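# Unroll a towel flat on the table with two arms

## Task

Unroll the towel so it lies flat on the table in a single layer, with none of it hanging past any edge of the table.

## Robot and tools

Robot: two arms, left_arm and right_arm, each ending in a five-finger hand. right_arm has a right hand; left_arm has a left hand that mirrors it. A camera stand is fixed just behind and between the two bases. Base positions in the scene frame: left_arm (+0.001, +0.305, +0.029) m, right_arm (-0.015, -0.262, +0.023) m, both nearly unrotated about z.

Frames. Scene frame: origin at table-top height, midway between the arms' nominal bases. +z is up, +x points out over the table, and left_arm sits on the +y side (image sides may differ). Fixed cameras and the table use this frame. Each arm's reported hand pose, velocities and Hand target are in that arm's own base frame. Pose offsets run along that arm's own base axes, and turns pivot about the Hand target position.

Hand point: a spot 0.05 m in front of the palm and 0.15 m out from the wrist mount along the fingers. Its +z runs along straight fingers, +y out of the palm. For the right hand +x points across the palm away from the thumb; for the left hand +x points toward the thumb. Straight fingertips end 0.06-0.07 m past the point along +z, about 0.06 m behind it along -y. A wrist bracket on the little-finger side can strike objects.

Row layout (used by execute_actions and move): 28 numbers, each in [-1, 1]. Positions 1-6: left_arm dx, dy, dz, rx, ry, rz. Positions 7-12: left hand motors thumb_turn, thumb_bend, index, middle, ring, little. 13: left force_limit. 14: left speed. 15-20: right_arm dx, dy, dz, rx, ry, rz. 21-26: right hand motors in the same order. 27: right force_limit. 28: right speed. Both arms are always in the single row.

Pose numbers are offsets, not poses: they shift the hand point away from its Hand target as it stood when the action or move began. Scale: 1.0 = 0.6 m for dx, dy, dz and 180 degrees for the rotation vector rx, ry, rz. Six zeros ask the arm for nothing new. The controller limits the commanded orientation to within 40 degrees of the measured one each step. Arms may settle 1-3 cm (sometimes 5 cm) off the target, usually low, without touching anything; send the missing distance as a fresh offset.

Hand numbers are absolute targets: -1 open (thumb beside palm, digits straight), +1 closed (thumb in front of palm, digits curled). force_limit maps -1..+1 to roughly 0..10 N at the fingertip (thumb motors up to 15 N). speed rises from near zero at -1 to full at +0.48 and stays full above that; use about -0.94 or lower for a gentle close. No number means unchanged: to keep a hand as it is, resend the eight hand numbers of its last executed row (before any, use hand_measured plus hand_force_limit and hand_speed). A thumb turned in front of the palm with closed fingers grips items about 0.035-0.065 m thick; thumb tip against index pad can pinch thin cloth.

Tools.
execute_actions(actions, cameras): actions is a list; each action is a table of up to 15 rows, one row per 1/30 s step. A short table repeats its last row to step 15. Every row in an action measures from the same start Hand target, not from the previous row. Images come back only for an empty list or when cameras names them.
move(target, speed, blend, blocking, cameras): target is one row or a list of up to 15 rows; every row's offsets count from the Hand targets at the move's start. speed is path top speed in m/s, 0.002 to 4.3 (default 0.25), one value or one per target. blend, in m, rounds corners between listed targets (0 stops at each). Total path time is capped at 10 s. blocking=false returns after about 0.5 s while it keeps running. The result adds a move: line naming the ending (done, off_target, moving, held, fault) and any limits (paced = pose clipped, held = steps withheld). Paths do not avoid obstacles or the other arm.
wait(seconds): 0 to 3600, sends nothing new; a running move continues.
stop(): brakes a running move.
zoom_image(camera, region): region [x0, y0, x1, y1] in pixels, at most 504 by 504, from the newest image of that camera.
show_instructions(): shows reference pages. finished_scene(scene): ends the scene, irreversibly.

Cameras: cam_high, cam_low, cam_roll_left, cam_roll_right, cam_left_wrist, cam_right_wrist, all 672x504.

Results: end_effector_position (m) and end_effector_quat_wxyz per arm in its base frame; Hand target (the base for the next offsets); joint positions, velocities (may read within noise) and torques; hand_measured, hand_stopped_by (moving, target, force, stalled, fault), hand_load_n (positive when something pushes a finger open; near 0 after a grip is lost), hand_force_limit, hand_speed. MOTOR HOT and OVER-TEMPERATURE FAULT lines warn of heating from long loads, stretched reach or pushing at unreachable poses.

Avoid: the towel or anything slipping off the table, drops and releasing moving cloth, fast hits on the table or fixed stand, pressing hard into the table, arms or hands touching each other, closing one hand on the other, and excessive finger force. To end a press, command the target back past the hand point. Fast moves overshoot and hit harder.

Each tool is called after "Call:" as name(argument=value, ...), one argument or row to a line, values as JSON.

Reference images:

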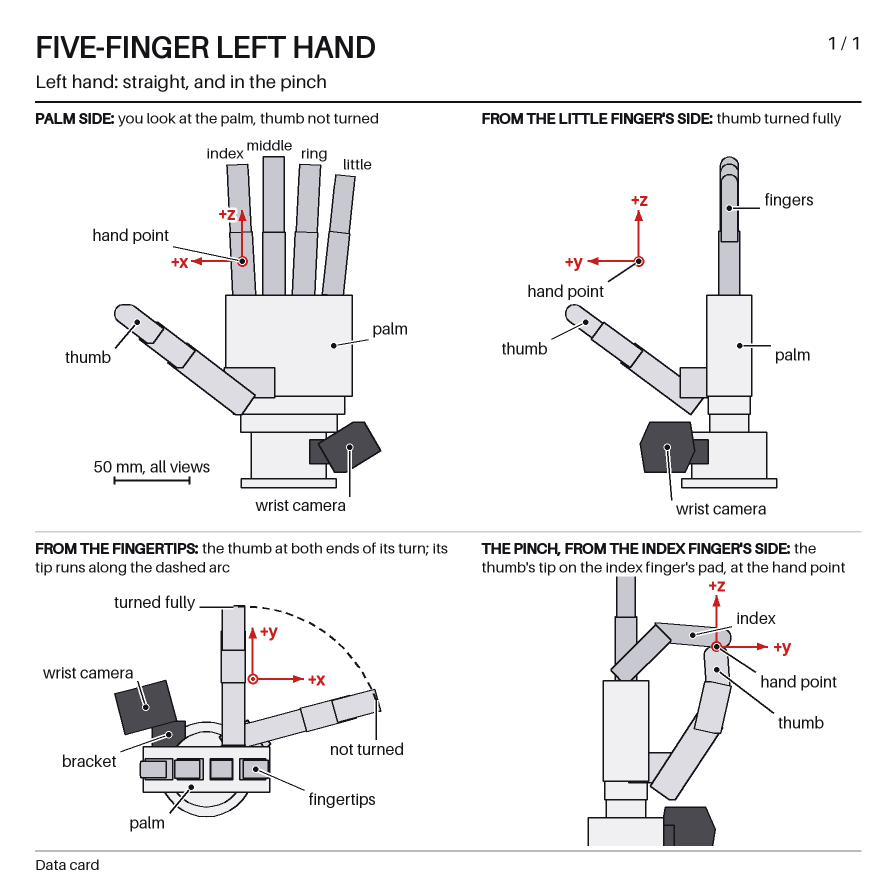

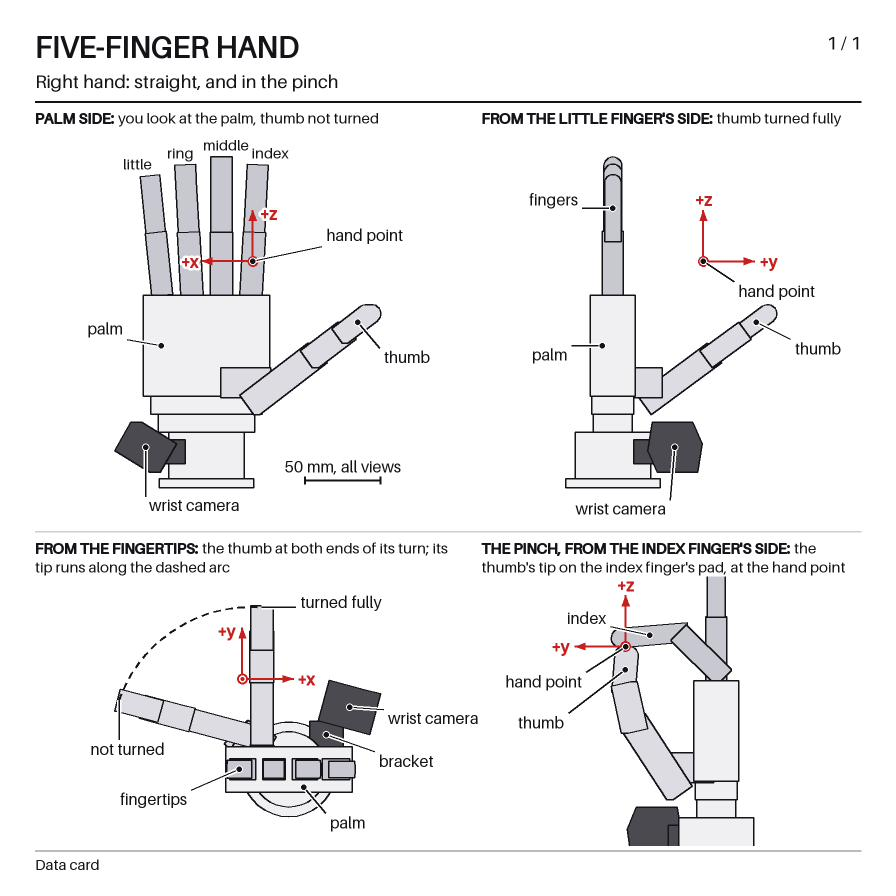

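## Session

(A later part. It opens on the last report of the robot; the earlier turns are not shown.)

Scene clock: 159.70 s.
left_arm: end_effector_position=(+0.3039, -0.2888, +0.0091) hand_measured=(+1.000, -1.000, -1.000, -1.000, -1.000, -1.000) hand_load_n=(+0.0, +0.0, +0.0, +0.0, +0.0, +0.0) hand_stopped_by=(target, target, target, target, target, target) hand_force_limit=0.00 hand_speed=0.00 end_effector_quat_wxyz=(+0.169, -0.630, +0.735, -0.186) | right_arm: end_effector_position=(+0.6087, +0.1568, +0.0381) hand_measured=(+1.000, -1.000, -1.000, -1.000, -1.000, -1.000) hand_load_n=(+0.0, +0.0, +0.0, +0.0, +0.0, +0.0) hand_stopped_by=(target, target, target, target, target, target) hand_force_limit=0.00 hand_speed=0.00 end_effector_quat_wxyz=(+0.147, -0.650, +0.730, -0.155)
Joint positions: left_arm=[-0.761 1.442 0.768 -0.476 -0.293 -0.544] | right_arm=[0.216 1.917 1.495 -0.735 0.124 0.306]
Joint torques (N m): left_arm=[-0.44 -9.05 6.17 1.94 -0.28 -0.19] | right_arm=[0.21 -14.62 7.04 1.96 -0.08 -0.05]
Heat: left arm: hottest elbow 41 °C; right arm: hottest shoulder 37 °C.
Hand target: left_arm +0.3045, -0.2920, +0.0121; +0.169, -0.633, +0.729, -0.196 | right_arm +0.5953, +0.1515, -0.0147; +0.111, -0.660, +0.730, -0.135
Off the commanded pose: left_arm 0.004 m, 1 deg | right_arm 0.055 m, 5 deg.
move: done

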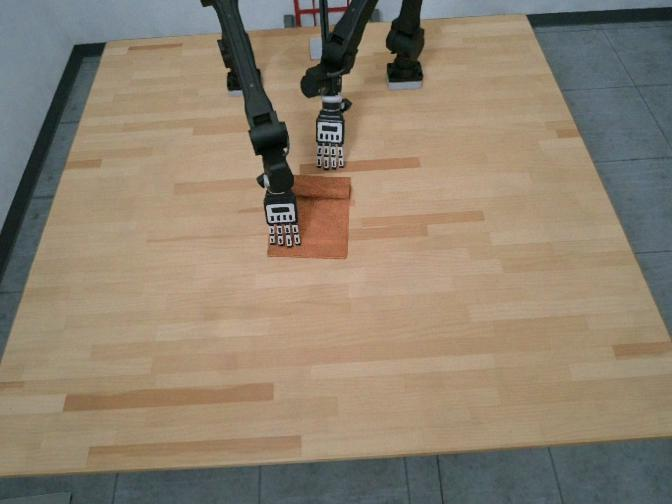

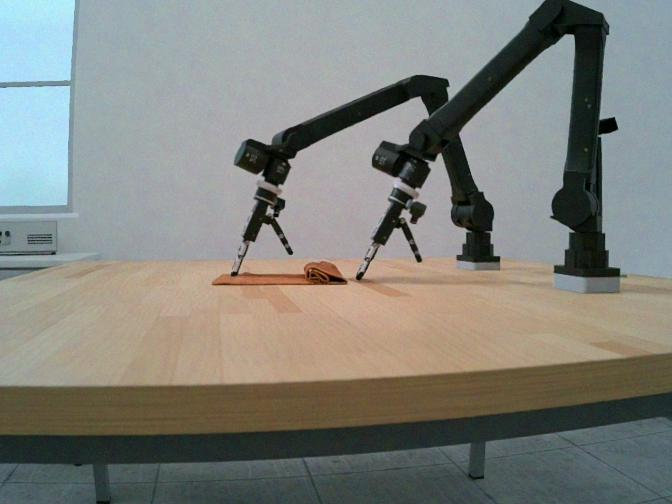

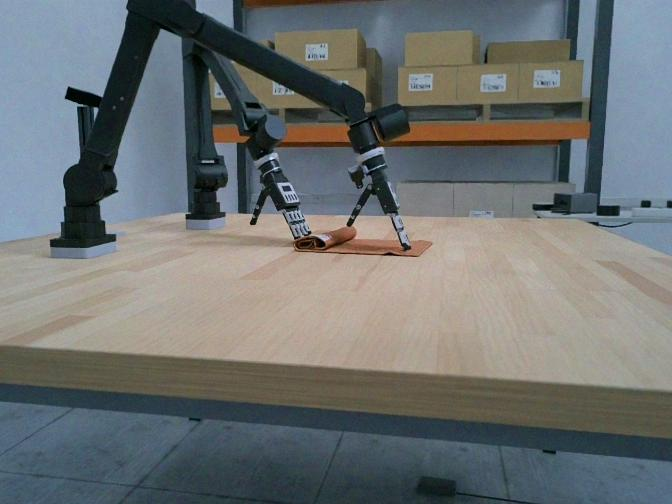

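Call:
move(
  target=[
    [0.0,0,0.183,0,0,0,1,-1,-1,-1,-1,-1,0,0,0,0,0,0,0,0,1,-1,-1,-1,-1,-1,0,0],
    [0.191,-0.015,0.183,0,0,0,1,-1,-1,-1,-1,-1,0,0,0,0,0,0,0,0,1,-1,-1,-1,-1,-1,0,0],
    [0.191,-0.015,0.038,0,0,0,1,-1,-1,-1,-1,-1,0,0,0,0,0,0,0,0,1,-1,-1,-1,-1,-1,0,0],
  ],
  speed=[0.15,0.15,0.1],
  blend=[0.01,0.01,0],
  cameras=["cam_high","cam_roll_left"],
)

Call:
zoom_image(
  camera="cam_high",
  region=[240, 130, 380, 270],
)

Call:
zoom_image(
  camera="cam_roll_left",
  region=[200, 190, 370, 300],
)

Call:
move(
  target=[
    [-0.07,0,-0.03,0,0,0,1,-1,-1,-1,-1,-1,0,0,0,0,0,0,0,0,1,-1,-1,-1,-1,-1,0,0],
  ],
  speed=0.08,
  cameras=["cam_high","cam_roll_left"],
)

Call:
zoom_image(
  camera="cam_high",
  region=[240, 130, 380, 270],
)

Call:
zoom_image(
  camera="cam_roll_left",
  region=[200, 190, 370, 300],
)

Scene clock: 163.27 s.
left_arm: end_effector_position=(+0.4185, -0.3026, +0.0456) hand_measured=(+1.000, -1.000, -1.000, -1.000, -1.000, -1.000) hand_load_n=(+0.0, +0.0, +0.0, +0.0, +0.0, +0.0) hand_stopped_by=(target, target, target, target, target, target) hand_force_limit=0.00 hand_speed=0.00 end_effector_quat_wxyz=(+0.170, -0.637, +0.724, -0.201) | right_arm: end_effector_position=(+0.6087, +0.1568, +0.0381) hand_measured=(+1.000, -1.000, -1.000, -1.000, -1.000, -1.000) hand_load_n=(+0.0, +0.0, +0.0, +0.0, +0.0, +0.0) hand_stopped_by=(target, target, target, target, target, target) hand_force_limit=0.00 hand_speed=0.00 end_effector_quat_wxyz=(+0.147, -0.650, +0.730, -0.155)
Joint positions: left_arm=[-0.611 1.595 1.048 -0.537 -0.23 -0.425] | right_arm=[0.216 1.917 1.495 -0.735 0.124 0.306]
Joint torques (N m): left_arm=[0.09 -9.64 6.93 2.11 0.03 0.07] | right_arm=[0.26 -14.51 7.02 1.95 -0.09 -0.06]
Heat: left arm: hottest elbow 41 °C; right arm: hottest shoulder 37 °C.
Hand target: left_arm +0.4191, -0.3009, +0.0347; +0.169, -0.633, +0.729, -0.195 | right_arm +0.5953, +0.1515, -0.0147; +0.111, -0.660, +0.730, -0.135
Off the commanded pose: left_arm 0.011 m, 1 deg | right_arm 0.055 m, 5 deg.
move: off_target (left_arm)

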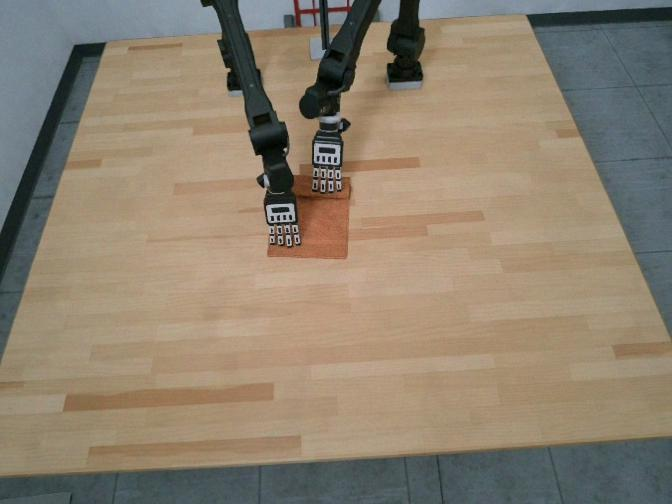

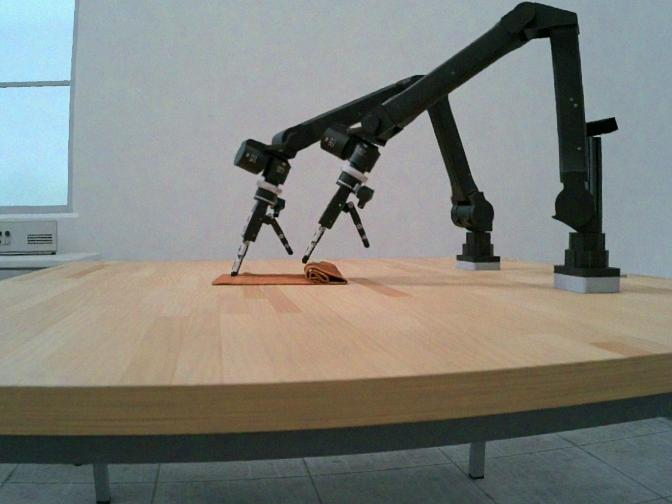

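Scaled by 3.600.

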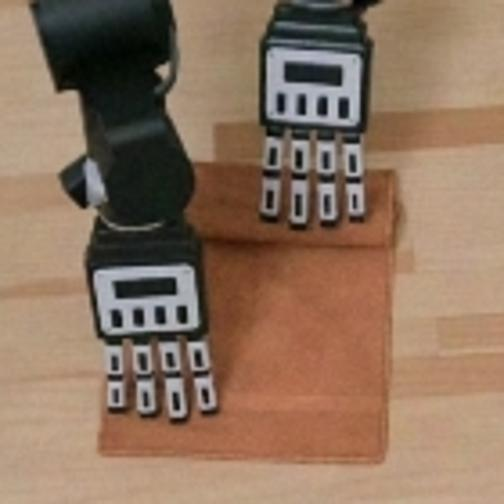

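Scaled by 2.965.

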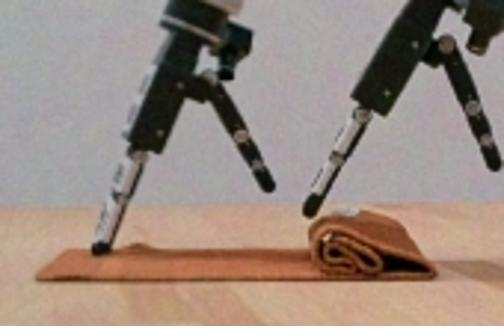

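Scene clock: 164.40 s.
left_arm: end_effector_position=(+0.3880, -0.3019, +0.0261) hand_measured=(+1.000, -1.000, -1.000, -1.000, -1.000, -1.000) hand_load_n=(+0.0, +0.0, +0.0, +0.0, +0.0, +0.0) hand_stopped_by=(target, target, target, target, target, target) hand_force_limit=0.00 hand_speed=0.00 end_effector_quat_wxyz=(+0.175, -0.632, +0.727, -0.204) | right_arm: end_effector_position=(+0.6087, +0.1568, +0.0381) hand_measured=(+1.000, -1.000, -1.000, -1.000, -1.000, -1.000) hand_load_n=(+0.0, +0.0, +0.0, +0.0, +0.0, +0.0) hand_stopped_by=(target, target, target, target, target, target) hand_force_limit=0.00 hand_speed=0.00 end_effector_quat_wxyz=(+0.147, -0.650, +0.730, -0.155)
Joint positions: left_arm=[-0.654 1.564 0.948 -0.469 -0.255 -0.45] | right_arm=[0.216 1.917 1.495 -0.735 0.124 0.306]
Joint torques (N m): left_arm=[-0.79 -10.17 5.55 1.5 0 -0.14] | right_arm=[0.26 -14.51 7.01 1.95 -0.08 -0.05]
Heat: left arm: hottest elbow 41 °C; right arm: hottest shoulder 37 °C.
Hand target: left_arm +0.3770, -0.3009, +0.0168; +0.169, -0.633, +0.729, -0.195 | right_arm +0.5953, +0.1515, -0.0147; +0.111, -0.660, +0.730, -0.135
Off the commanded pose: left_arm 0.014 m, 1 deg | right_arm 0.055 m, 5 deg.
move: off_target (left_arm)

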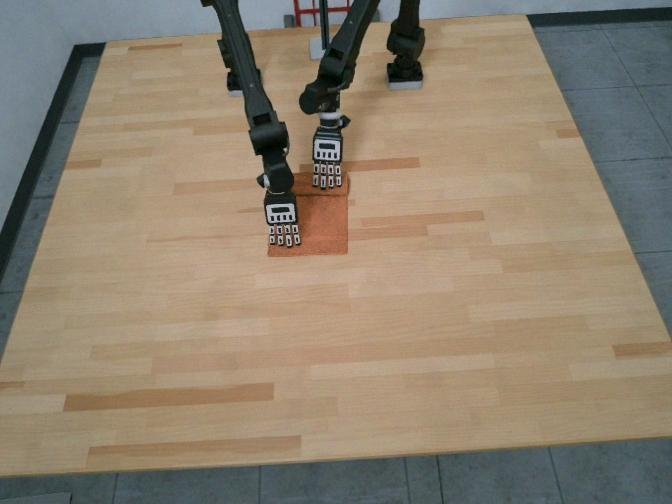

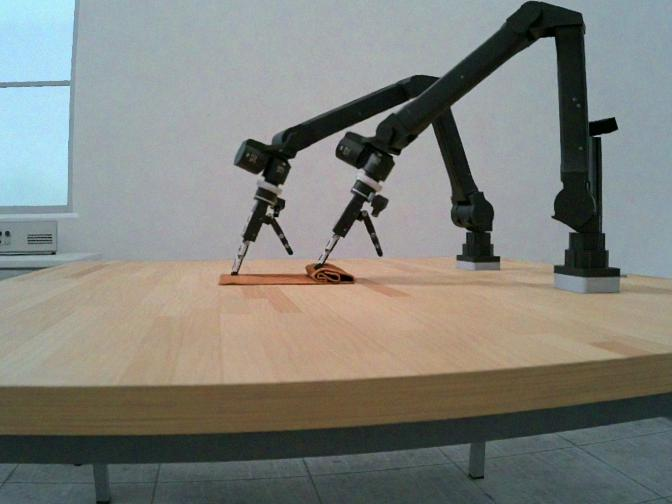

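Scaled by 3.600.

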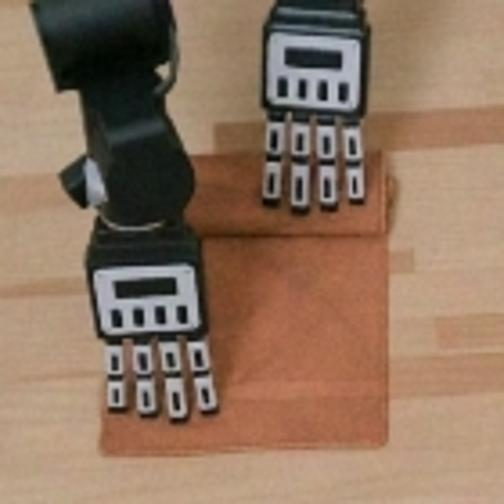

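Scaled by 2.965.

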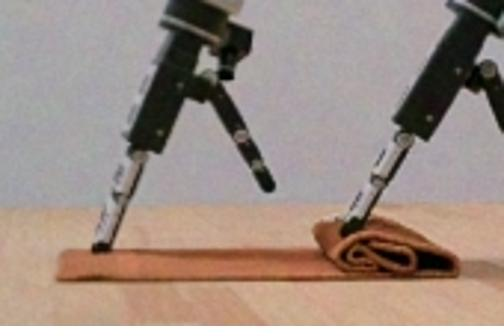

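Call:
move(
  target=[
    [-0.14,0,-0.03,0,0,0,1,-1,-1,-1,-1,-1,0,0,0,0,-0.02,0,0,0,1,-1,-1,-1,-1,-1,0,0],
  ],
  speed=0.08,
  cameras=["cam_high","cam_roll_left"],
)

Call:
zoom_image(
  camera="cam_high",
  region=[240, 130, 380, 270],
)

Call:
zoom_image(
  camera="cam_roll_left",
  region=[200, 190, 370, 300],
)

Scene clock: 166.43 s.
left_arm: end_effector_position=(+0.3124, -0.3079, +0.0162) hand_measured=(+1.000, -1.000, -1.000, -1.000, -1.000, -1.000) hand_load_n=(+0.0, +0.0, +0.0, +0.5, +0.0, +0.0) hand_stopped_by=(target, target, target, target, target, target) hand_force_limit=0.00 hand_speed=0.00 end_effector_quat_wxyz=(+0.179, -0.635, +0.720, -0.217) | right_arm: end_effector_position=(+0.6104, +0.1571, +0.0356) hand_measured=(+1.000, -1.000, -1.000, -1.000, -1.000, -1.000) hand_load_n=(+0.0, +0.0, +0.0, +0.0, +0.0, +0.0) hand_stopped_by=(target, target, target, target, target, target) hand_force_limit=0.00 hand_speed=0.00 end_effector_quat_wxyz=(+0.152, -0.649, +0.729, -0.158)
Joint positions: left_arm=[-0.791 1.444 0.773 -0.422 -0.324 -0.586] | right_arm=[0.216 1.917 1.486 -0.715 0.124 0.305]
Joint torques (N m): left_arm=[-1.08 -7.59 4.64 1.01 0.26 -0.12] | right_arm=[0.21 -13.63 6.54 2.21 -0.1 -0.04]
Heat: left arm: hottest elbow 41 °C; right arm: hottest shoulder 37 °C.
Hand target: left_arm +0.2930, -0.3009, -0.0013; +0.169, -0.633, +0.729, -0.195 | right_arm +0.5952, +0.1515, -0.0269; +0.110, -0.660, +0.730, -0.135
Off the commanded pose: left_arm 0.027 m, 3 deg | right_arm 0.064 m, 6 deg.
move: off_target (left_arm, right_arm)

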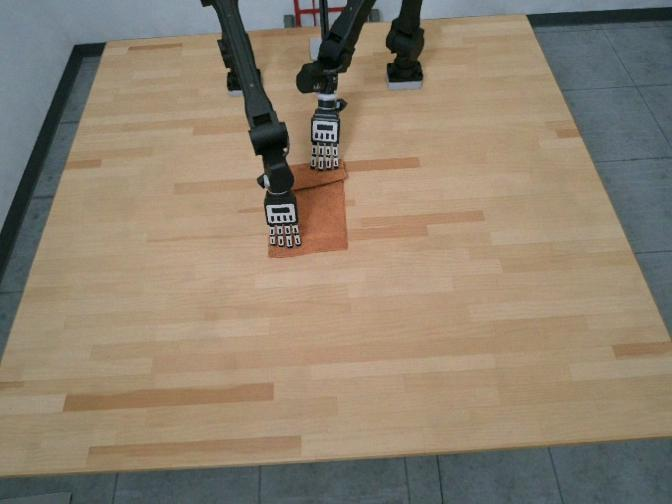

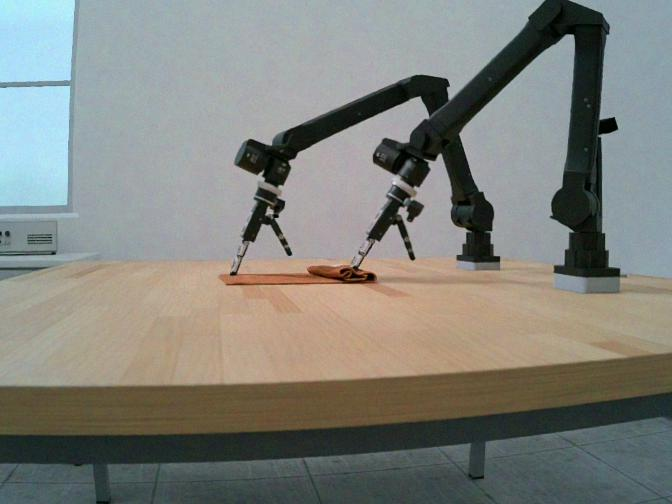

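Scaled by 3.600.

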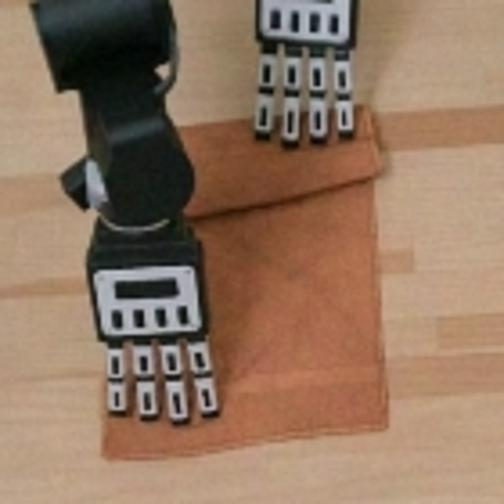

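Scaled by 2.965.

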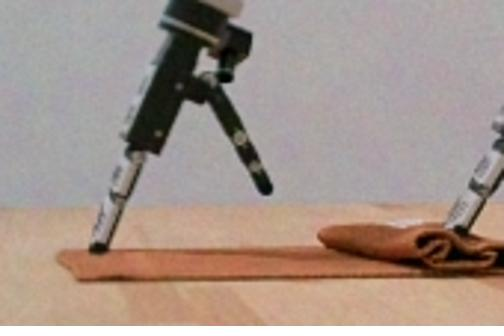

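Call:
zoom_image(
  camera="cam_roll_left",
  region=[290, 220, 400, 300],
)

Scaled by 4.582.

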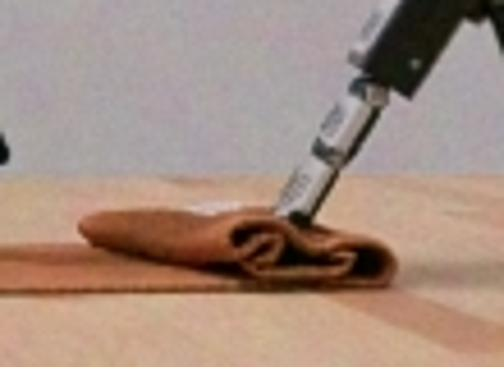

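Call:
move(
  target=[
    [0,0,0.1,0,0,0,1,-1,-1,-1,-1,-1,0,0,0,0,0,0,0,0,1,-1,-1,-1,-1,-1,0,0],
    [0,0.075,0.283,0,0,0,1,-1,-1,-1,-1,-1,0,0,0,0,0,0,0,0,1,-1,-1,-1,-1,-1,0,0],
    [0.502,0.075,0.283,0.0029,0.1671,0.076,1,-1,-1,-1,-1,-1,0,0,0,0,0,0,0,0,1,-1,-1,-1,-1,-1,0,0],
    [0.502,-0.003,0.14,0.0029,0.1671,0.076,1,-1,-1,-1,-1,-1,0,0,0,0,0,0,0,0,1,-1,-1,-1,-1,-1,0,0],
  ],
  speed=[0.1,0.2,0.2,0.15],
  blend=[0.02,0.03,0.02,0],
  cameras=["cam_high","cam_roll_left","cam_roll_right"],
)

Call:
zoom_image(
  camera="cam_high",
  region=[240, 130, 380, 270],
)

Call:
zoom_image(
  camera="cam_roll_left",
  region=[190, 190, 390, 300],
)

Scene clock: 171.17 s.
left_arm: end_effector_position=(+0.5926, -0.3014, +0.1072) hand_measured=(+1.000, -1.000, -1.000, -1.000, -1.000, -1.000) hand_load_n=(+0.0, +0.0, +0.0, +0.0, +0.0, +0.0) hand_stopped_by=(target, target, target, target, target, target) hand_force_limit=0.00 hand_speed=0.00 end_effector_quat_wxyz=(-0.006, +0.738, -0.675, +0.013) | right_arm: end_effector_position=(+0.6120, +0.1575, +0.0359) hand_measured=(+1.000, -1.000, -1.000, -1.000, -1.000, -1.000) hand_load_n=(+0.0, +0.0, +0.0, +0.0, +0.0, +0.0) hand_stopped_by=(target, target, target, target, target, target) hand_force_limit=0.00 hand_speed=0.00 end_effector_quat_wxyz=(+0.154, -0.648, +0.728, -0.159)
Joint positions: left_arm=[-0.387 2.249 2.232 -1.525 -0.001 -0.476] | right_arm=[0.216 1.918 1.486 -0.708 0.124 0.305]
Joint torques (N m): left_arm=[0.56 -17.03 7.39 0.99 0.21 -0.14] | right_arm=[0.21 -13.74 6.6 1.88 -0.09 -0.04]
Heat: left arm: hottest elbow 41 °C; right arm: hottest shoulder 37 °C.
Hand target: left_arm +0.5943, -0.3026, +0.0828; +0.001, +0.743, -0.669, +0.000 | right_arm +0.5952, +0.1515, -0.0269; +0.111, -0.660, +0.730, -0.135
Off the commanded pose: left_arm 0.025 m, 2 deg | right_arm 0.065 m, 6 deg.
move: off_target (left_arm)

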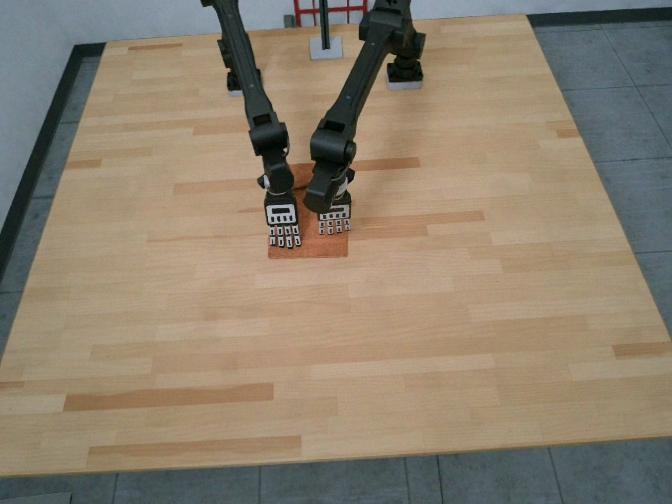

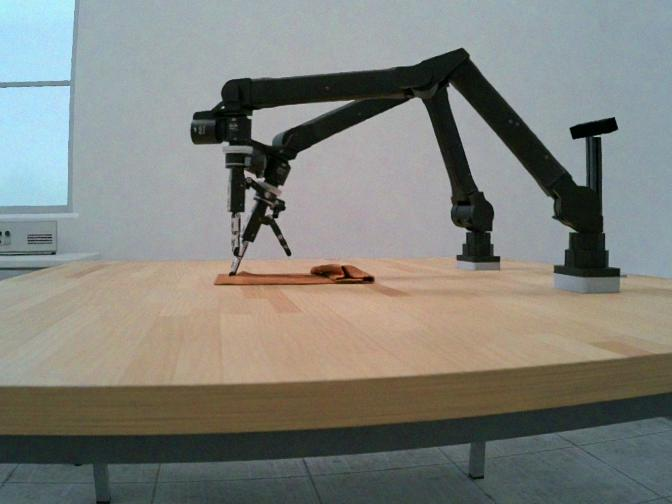

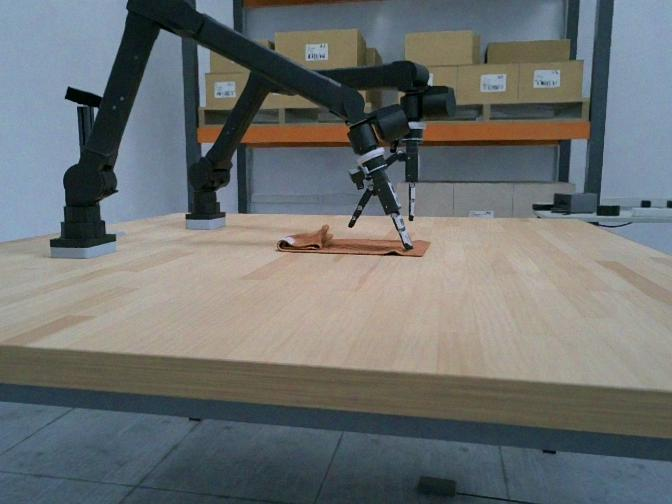

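Scaled by 3.600.

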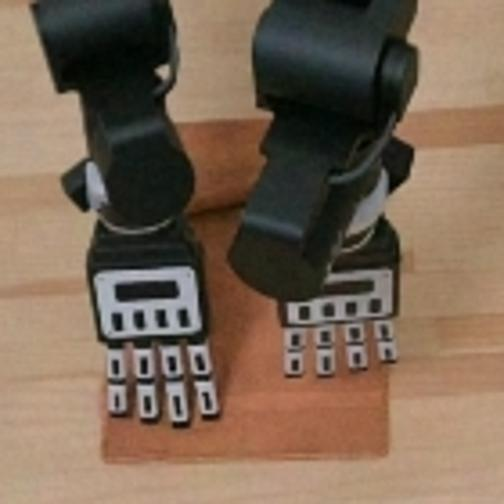

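Scaled by 2.520.

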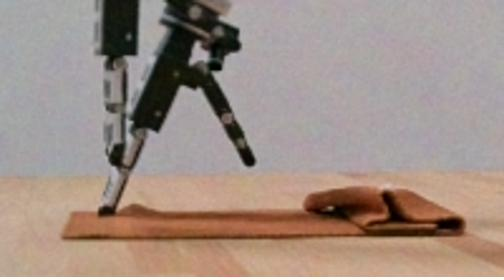

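Call:
move(
  target=[
    [0,0,-0.158,0,0,0,1,-1,-1,-1,-1,-1,0,0,0,0,0,0,0,0,1,-1,-1,-1,-1,-1,0,0],
    [0,0,-0.158,0,0,0,1,-1,-1,-1,-1,-1,0,0,-0.01,-0.01,0.26,0,0,0,1,-1,-1,-1,-1,-1,0,0],
    [0,0,-0.158,0,0,0,1,-1,-1,-1,-1,-1,0,0,-0.318,0.049,0.262,0,-0.0556,0,1,-1,-1,-1,-1,-1,0,0],
    [0,0,-0.158,0,0,0,1,-1,-1,-1,-1,-1,0,0,-0.318,0.049,0.12,0,-0.0556,0,1,-1,-1,-1,-1,-1,0,0],
  ],
  speed=[0.07,0.15,0.15,0.1],
  blend=[0.0,0.02,0.02,0],
  cameras=["cam_high","cam_roll_left","cam_roll_right"],
)

Call:
zoom_image(
  camera="cam_high",
  region=[240, 130, 380, 270],
)

Call:
zoom_image(
  camera="cam_roll_right",
  region=[250, 180, 450, 290],
)

Call:
zoom_image(
  camera="cam_roll_left",
  region=[190, 190, 390, 300],
)

Scene clock: 177.10 s.
left_arm: end_effector_position=(+0.6035, -0.3064, +0.0481) hand_measured=(+1.000, -1.000, -1.000, -1.000, -1.000, -1.000) hand_load_n=(+0.0, +0.0, +0.0, -2.5, -0.5, +0.0) hand_stopped_by=(target, target, target, target, target, target) hand_force_limit=0.00 hand_speed=0.00 end_effector_quat_wxyz=(-0.013, +0.737, -0.674, +0.038) | right_arm: end_effector_position=(+0.4052, +0.1775, +0.0538) hand_measured=(+1.000, -1.000, -1.000, -1.000, -1.000, -1.000) hand_load_n=(+0.0, +0.0, -0.5, +0.0, +0.0, +0.0) hand_stopped_by=(target, target, target, target, target, target) hand_force_limit=0.00 hand_speed=0.00 end_effector_quat_wxyz=(+0.176, -0.647, +0.716, -0.194)
Joint positions: left_arm=[-0.387 2.26 2.099 -1.329 0.001 -0.477] | right_arm=[0.403 1.405 0.862 -0.554 0.246 0.444]
Joint torques (N m): left_arm=[-0.09 -14.56 5.04 1.72 0.09 -0.17] | right_arm=[1.08 -9.82 8.21 2.43 0.17 0.18]
Heat: left arm: hottest elbow 41 °C; right arm: hottest shoulder 37 °C.
Hand target: left_arm +0.5943, -0.3026, -0.0120; +0.001, +0.743, -0.669, +0.000 | right_arm +0.4045, +0.1809, +0.0451; +0.174, -0.646, +0.718, -0.192
Off the commanded pose: left_arm 0.061 m, 5 deg | right_arm 0.009 m, 0 deg.
move: off_target (left_arm)

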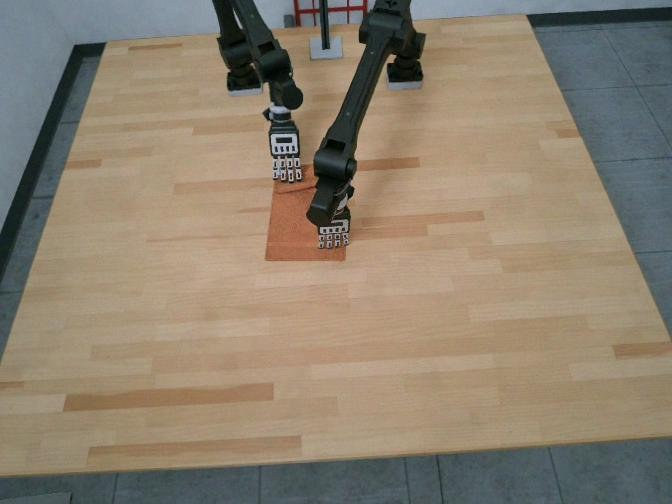

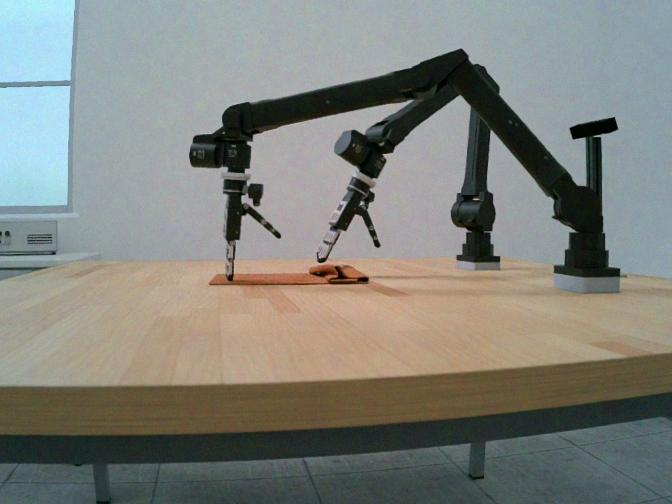

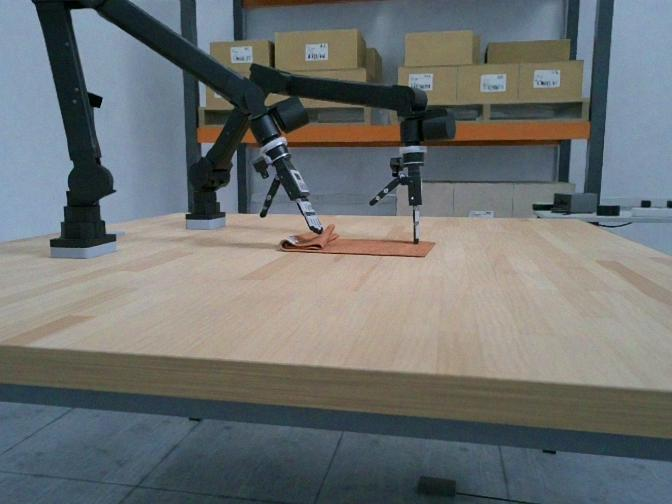

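Scaled by 3.600.

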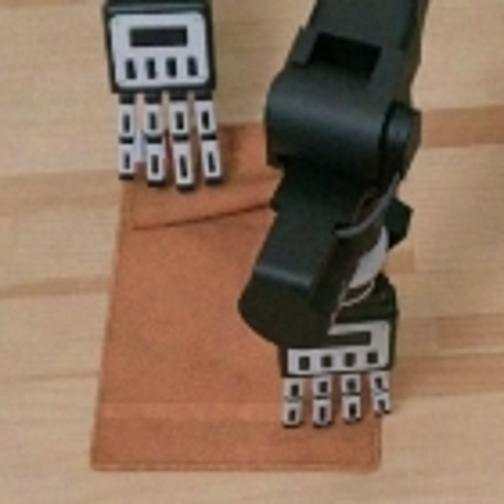

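Scaled by 2.520.

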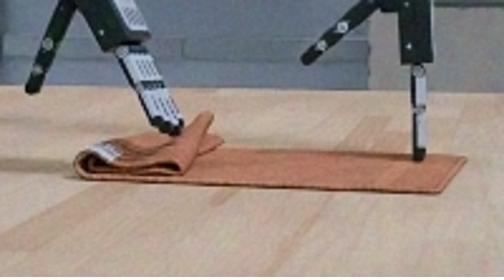

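Scaled by 2.520.

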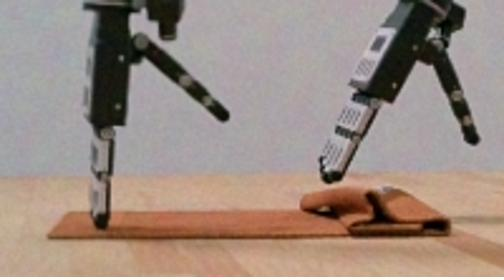

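Call:
move(
  target=[
    [0,0,0,0,0,0,1,-1,-1,-1,-1,-1,0,0,-0.02,0,-0.035,0,0,0,1,-1,-1,-1,-1,-1,0,0],
    [0,0,0,0,0,0,1,-1,-1,-1,-1,-1,0,0,-0.15,0,-0.055,0,0,0,1,-1,-1,-1,-1,-1,0,0],
  ],
  speed=0.08,
  blend=[0.01,0],
  cameras=["cam_high","cam_roll_left","cam_roll_right"],
)

Call:
zoom_image(
  camera="cam_high",
  region=[240, 130, 380, 270],
)

Call:
zoom_image(
  camera="cam_roll_right",
  region=[230, 180, 430, 290],
)

Call:
zoom_image(
  camera="cam_roll_left",
  region=[190, 190, 390, 300],
)

Scene clock: 179.47 s.
left_arm: end_effector_position=(+0.6035, -0.3064, +0.0481) hand_measured=(+1.000, -1.000, -1.000, -1.000, -1.000, -1.000) hand_load_n=(+0.0, +0.0, +0.0, -2.5, -0.5, -0.5) hand_stopped_by=(target, target, target, target, target, target) hand_force_limit=0.00 hand_speed=0.00 end_effector_quat_wxyz=(-0.013, +0.737, -0.674, +0.038) | right_arm: end_effector_position=(+0.3327, +0.1829, +0.0278) hand_measured=(+1.000, -1.000, -1.000, -1.000, -1.000, -1.000) hand_load_n=(+0.0, +0.0, +0.0, +0.0, +0.0, +0.0) hand_stopped_by=(target, target, target, target, target, target) hand_force_limit=0.00 hand_speed=0.00 end_effector_quat_wxyz=(+0.193, -0.638, +0.718, -0.202)
Joint positions: left_arm=[-0.387 2.26 2.099 -1.329 0.001 -0.477] | right_arm=[0.513 1.262 0.638 -0.461 0.306 0.554]
Joint torques (N m): left_arm=[-0.09 -14.51 5.05 1.69 0.1 -0.17] | right_arm=[1.73 -7.59 6.09 1.09 -0.09 0.16]
Heat: left arm: hottest elbow 41 °C; right arm: hottest shoulder 37 °C.
Hand target: left_arm +0.5943, -0.3026, -0.0120; +0.001, +0.743, -0.669, +0.000 | right_arm +0.3145, +0.1810, +0.0122; +0.174, -0.646, +0.718, -0.192
Off the commanded pose: left_arm 0.061 m, 5 deg | right_arm 0.024 m, 3 deg.
move: off_target (right_arm)

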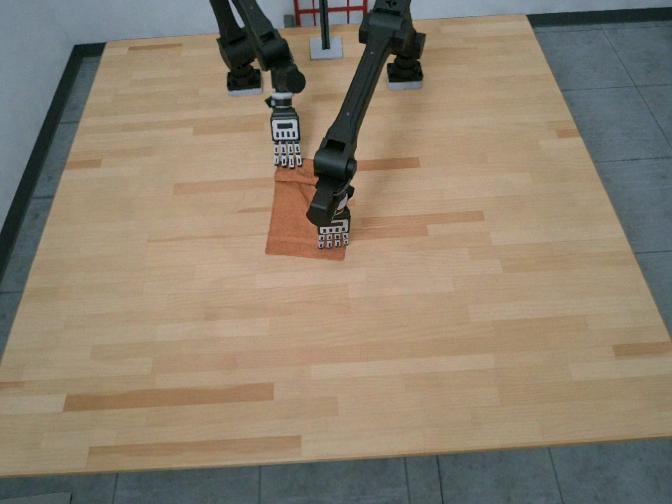

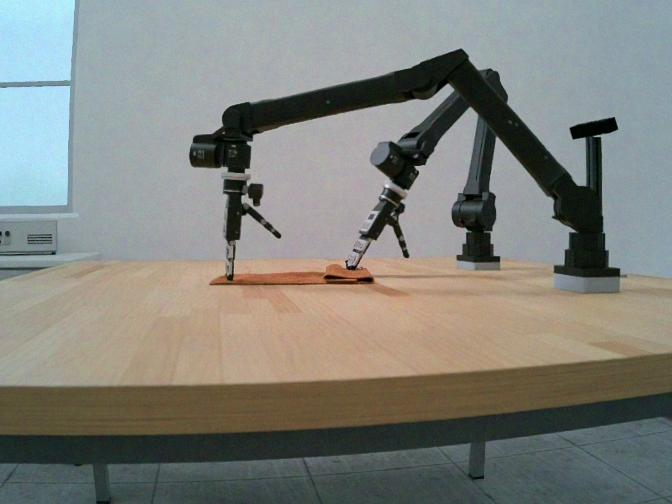

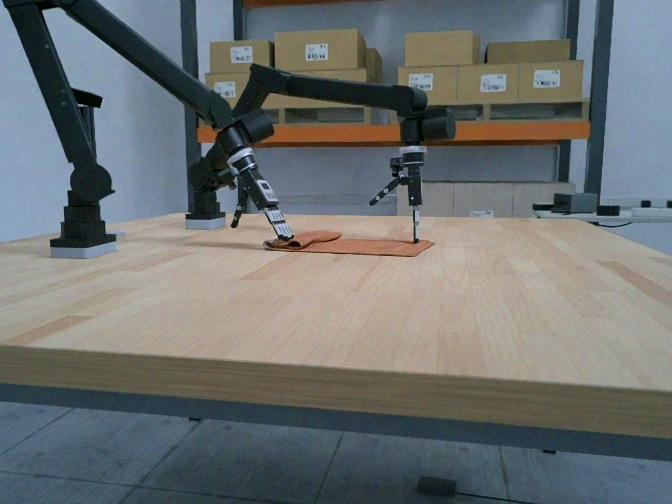

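Scaled by 3.600.

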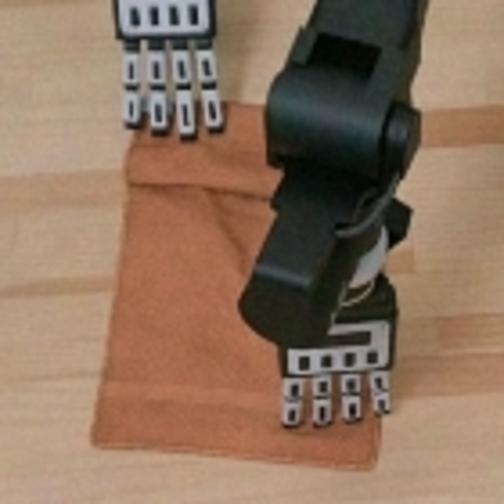

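Scaled by 2.520.

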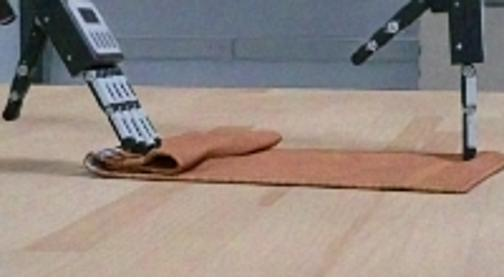

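Scaled by 2.520.

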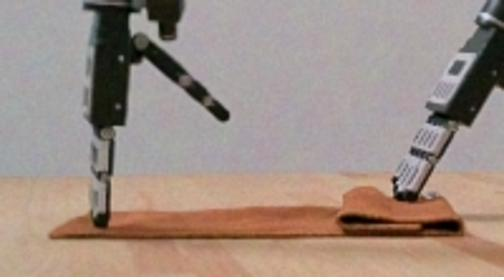

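Call:
move(
  target=[
    [0,0,0,0,0,0,1,-1,-1,-1,-1,-1,0,0,0,0,0.19,0,0,0,1,-1,-1,-1,-1,-1,0,0],
    [0,0,0,0,0,0,1,-1,-1,-1,-1,-1,0,0,0.113,0.095,0.19,0,0,0,1,-1,-1,-1,-1,-1,0,0],
    [0,0,0,0,0,0,1,-1,-1,-1,-1,-1,0,0,0.113,0.095,0.025,0,0,0,1,-1,-1,-1,-1,-1,0,0],
  ],
  speed=[0.15,0.15,0.1],
  blend=[0.02,0.01,0],
  cameras=["cam_high","cam_roll_left","cam_roll_right"],
)

Call:
zoom_image(
  camera="cam_high",
  region=[240, 130, 380, 270],
)

Call:
zoom_image(
  camera="cam_roll_left",
  region=[190, 190, 390, 300],
)

Call:
zoom_image(
  camera="cam_roll_right",
  region=[230, 180, 430, 290],
)

Scene clock: 183.23 s.
left_arm: end_effector_position=(+0.6035, -0.3064, +0.0481) hand_measured=(+1.000, -1.000, -1.000, -1.000, -1.000, -1.000) hand_load_n=(+0.0, +0.0, +0.0, -2.5, +0.0, +0.0) hand_stopped_by=(target, target, target, target, target, target) hand_force_limit=0.00 hand_speed=0.00 end_effector_quat_wxyz=(-0.013, +0.737, -0.674, +0.038) | right_arm: end_effector_position=(+0.3845, +0.2339, +0.0366) hand_measured=(+1.000, -1.000, -1.000, -1.000, -1.000, -1.000) hand_load_n=(+0.0, +0.0, +0.0, +0.0, +0.0, +0.0) hand_stopped_by=(target, target, target, target, target, target) hand_force_limit=0.00 hand_speed=0.00 end_effector_quat_wxyz=(+0.176, -0.646, +0.717, -0.194)
Joint positions: left_arm=[-0.387 2.26 2.099 -1.329 0.001 -0.477] | right_arm=[0.556 1.456 0.865 -0.545 0.314 0.589]
Joint torques (N m): left_arm=[-0.09 -14.56 5.04 1.69 0.09 -0.17] | right_arm=[1.32 -10.11 7.84 2.33 0.2 0.19]
Heat: left arm: hottest elbow 41 °C; right arm: hottest shoulder 37 °C.
Hand target: left_arm +0.5943, -0.3026, -0.0120; +0.001, +0.743, -0.669, +0.000 | right_arm +0.3822, +0.2378, +0.0271; +0.174, -0.646, +0.718, -0.192
Off the commanded pose: left_arm 0.061 m, 5 deg | right_arm 0.011 m, 0 deg.
move: off_target (right_arm)

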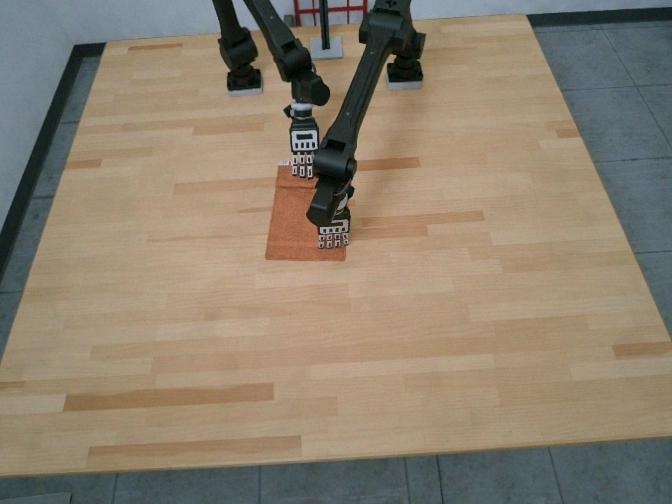

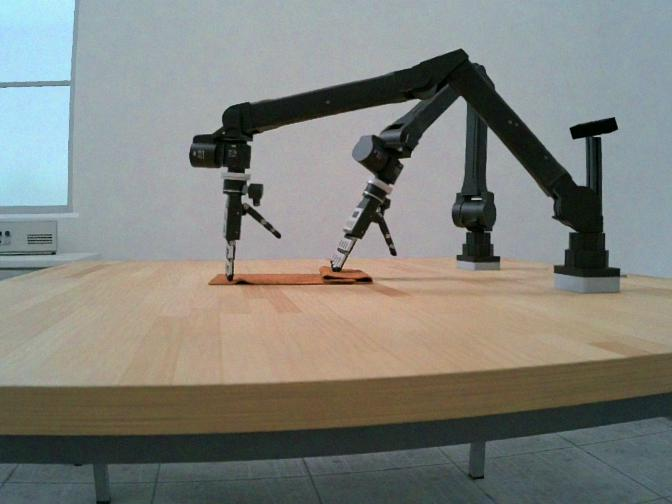

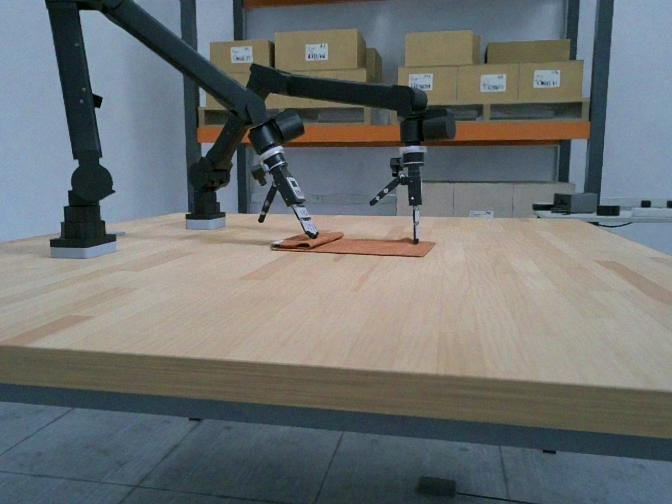

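Scaled by 3.600.

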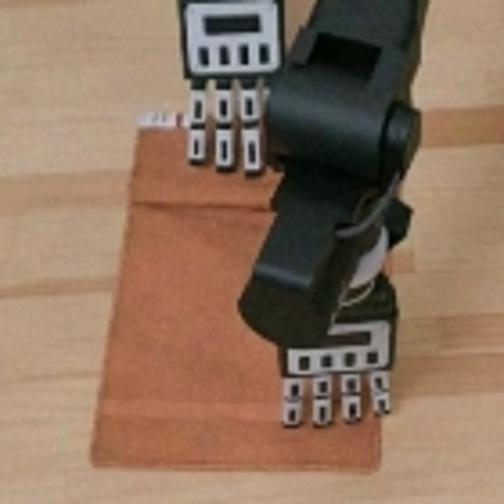

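Scaled by 2.520.

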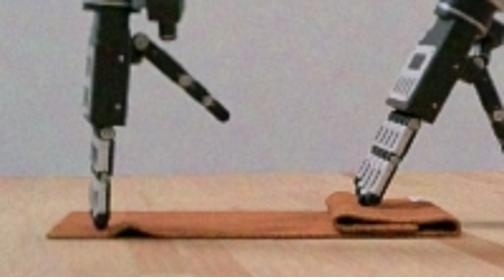

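Scaled by 2.520.

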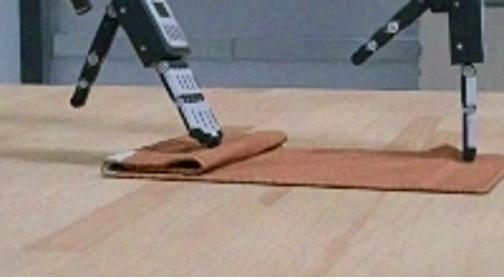

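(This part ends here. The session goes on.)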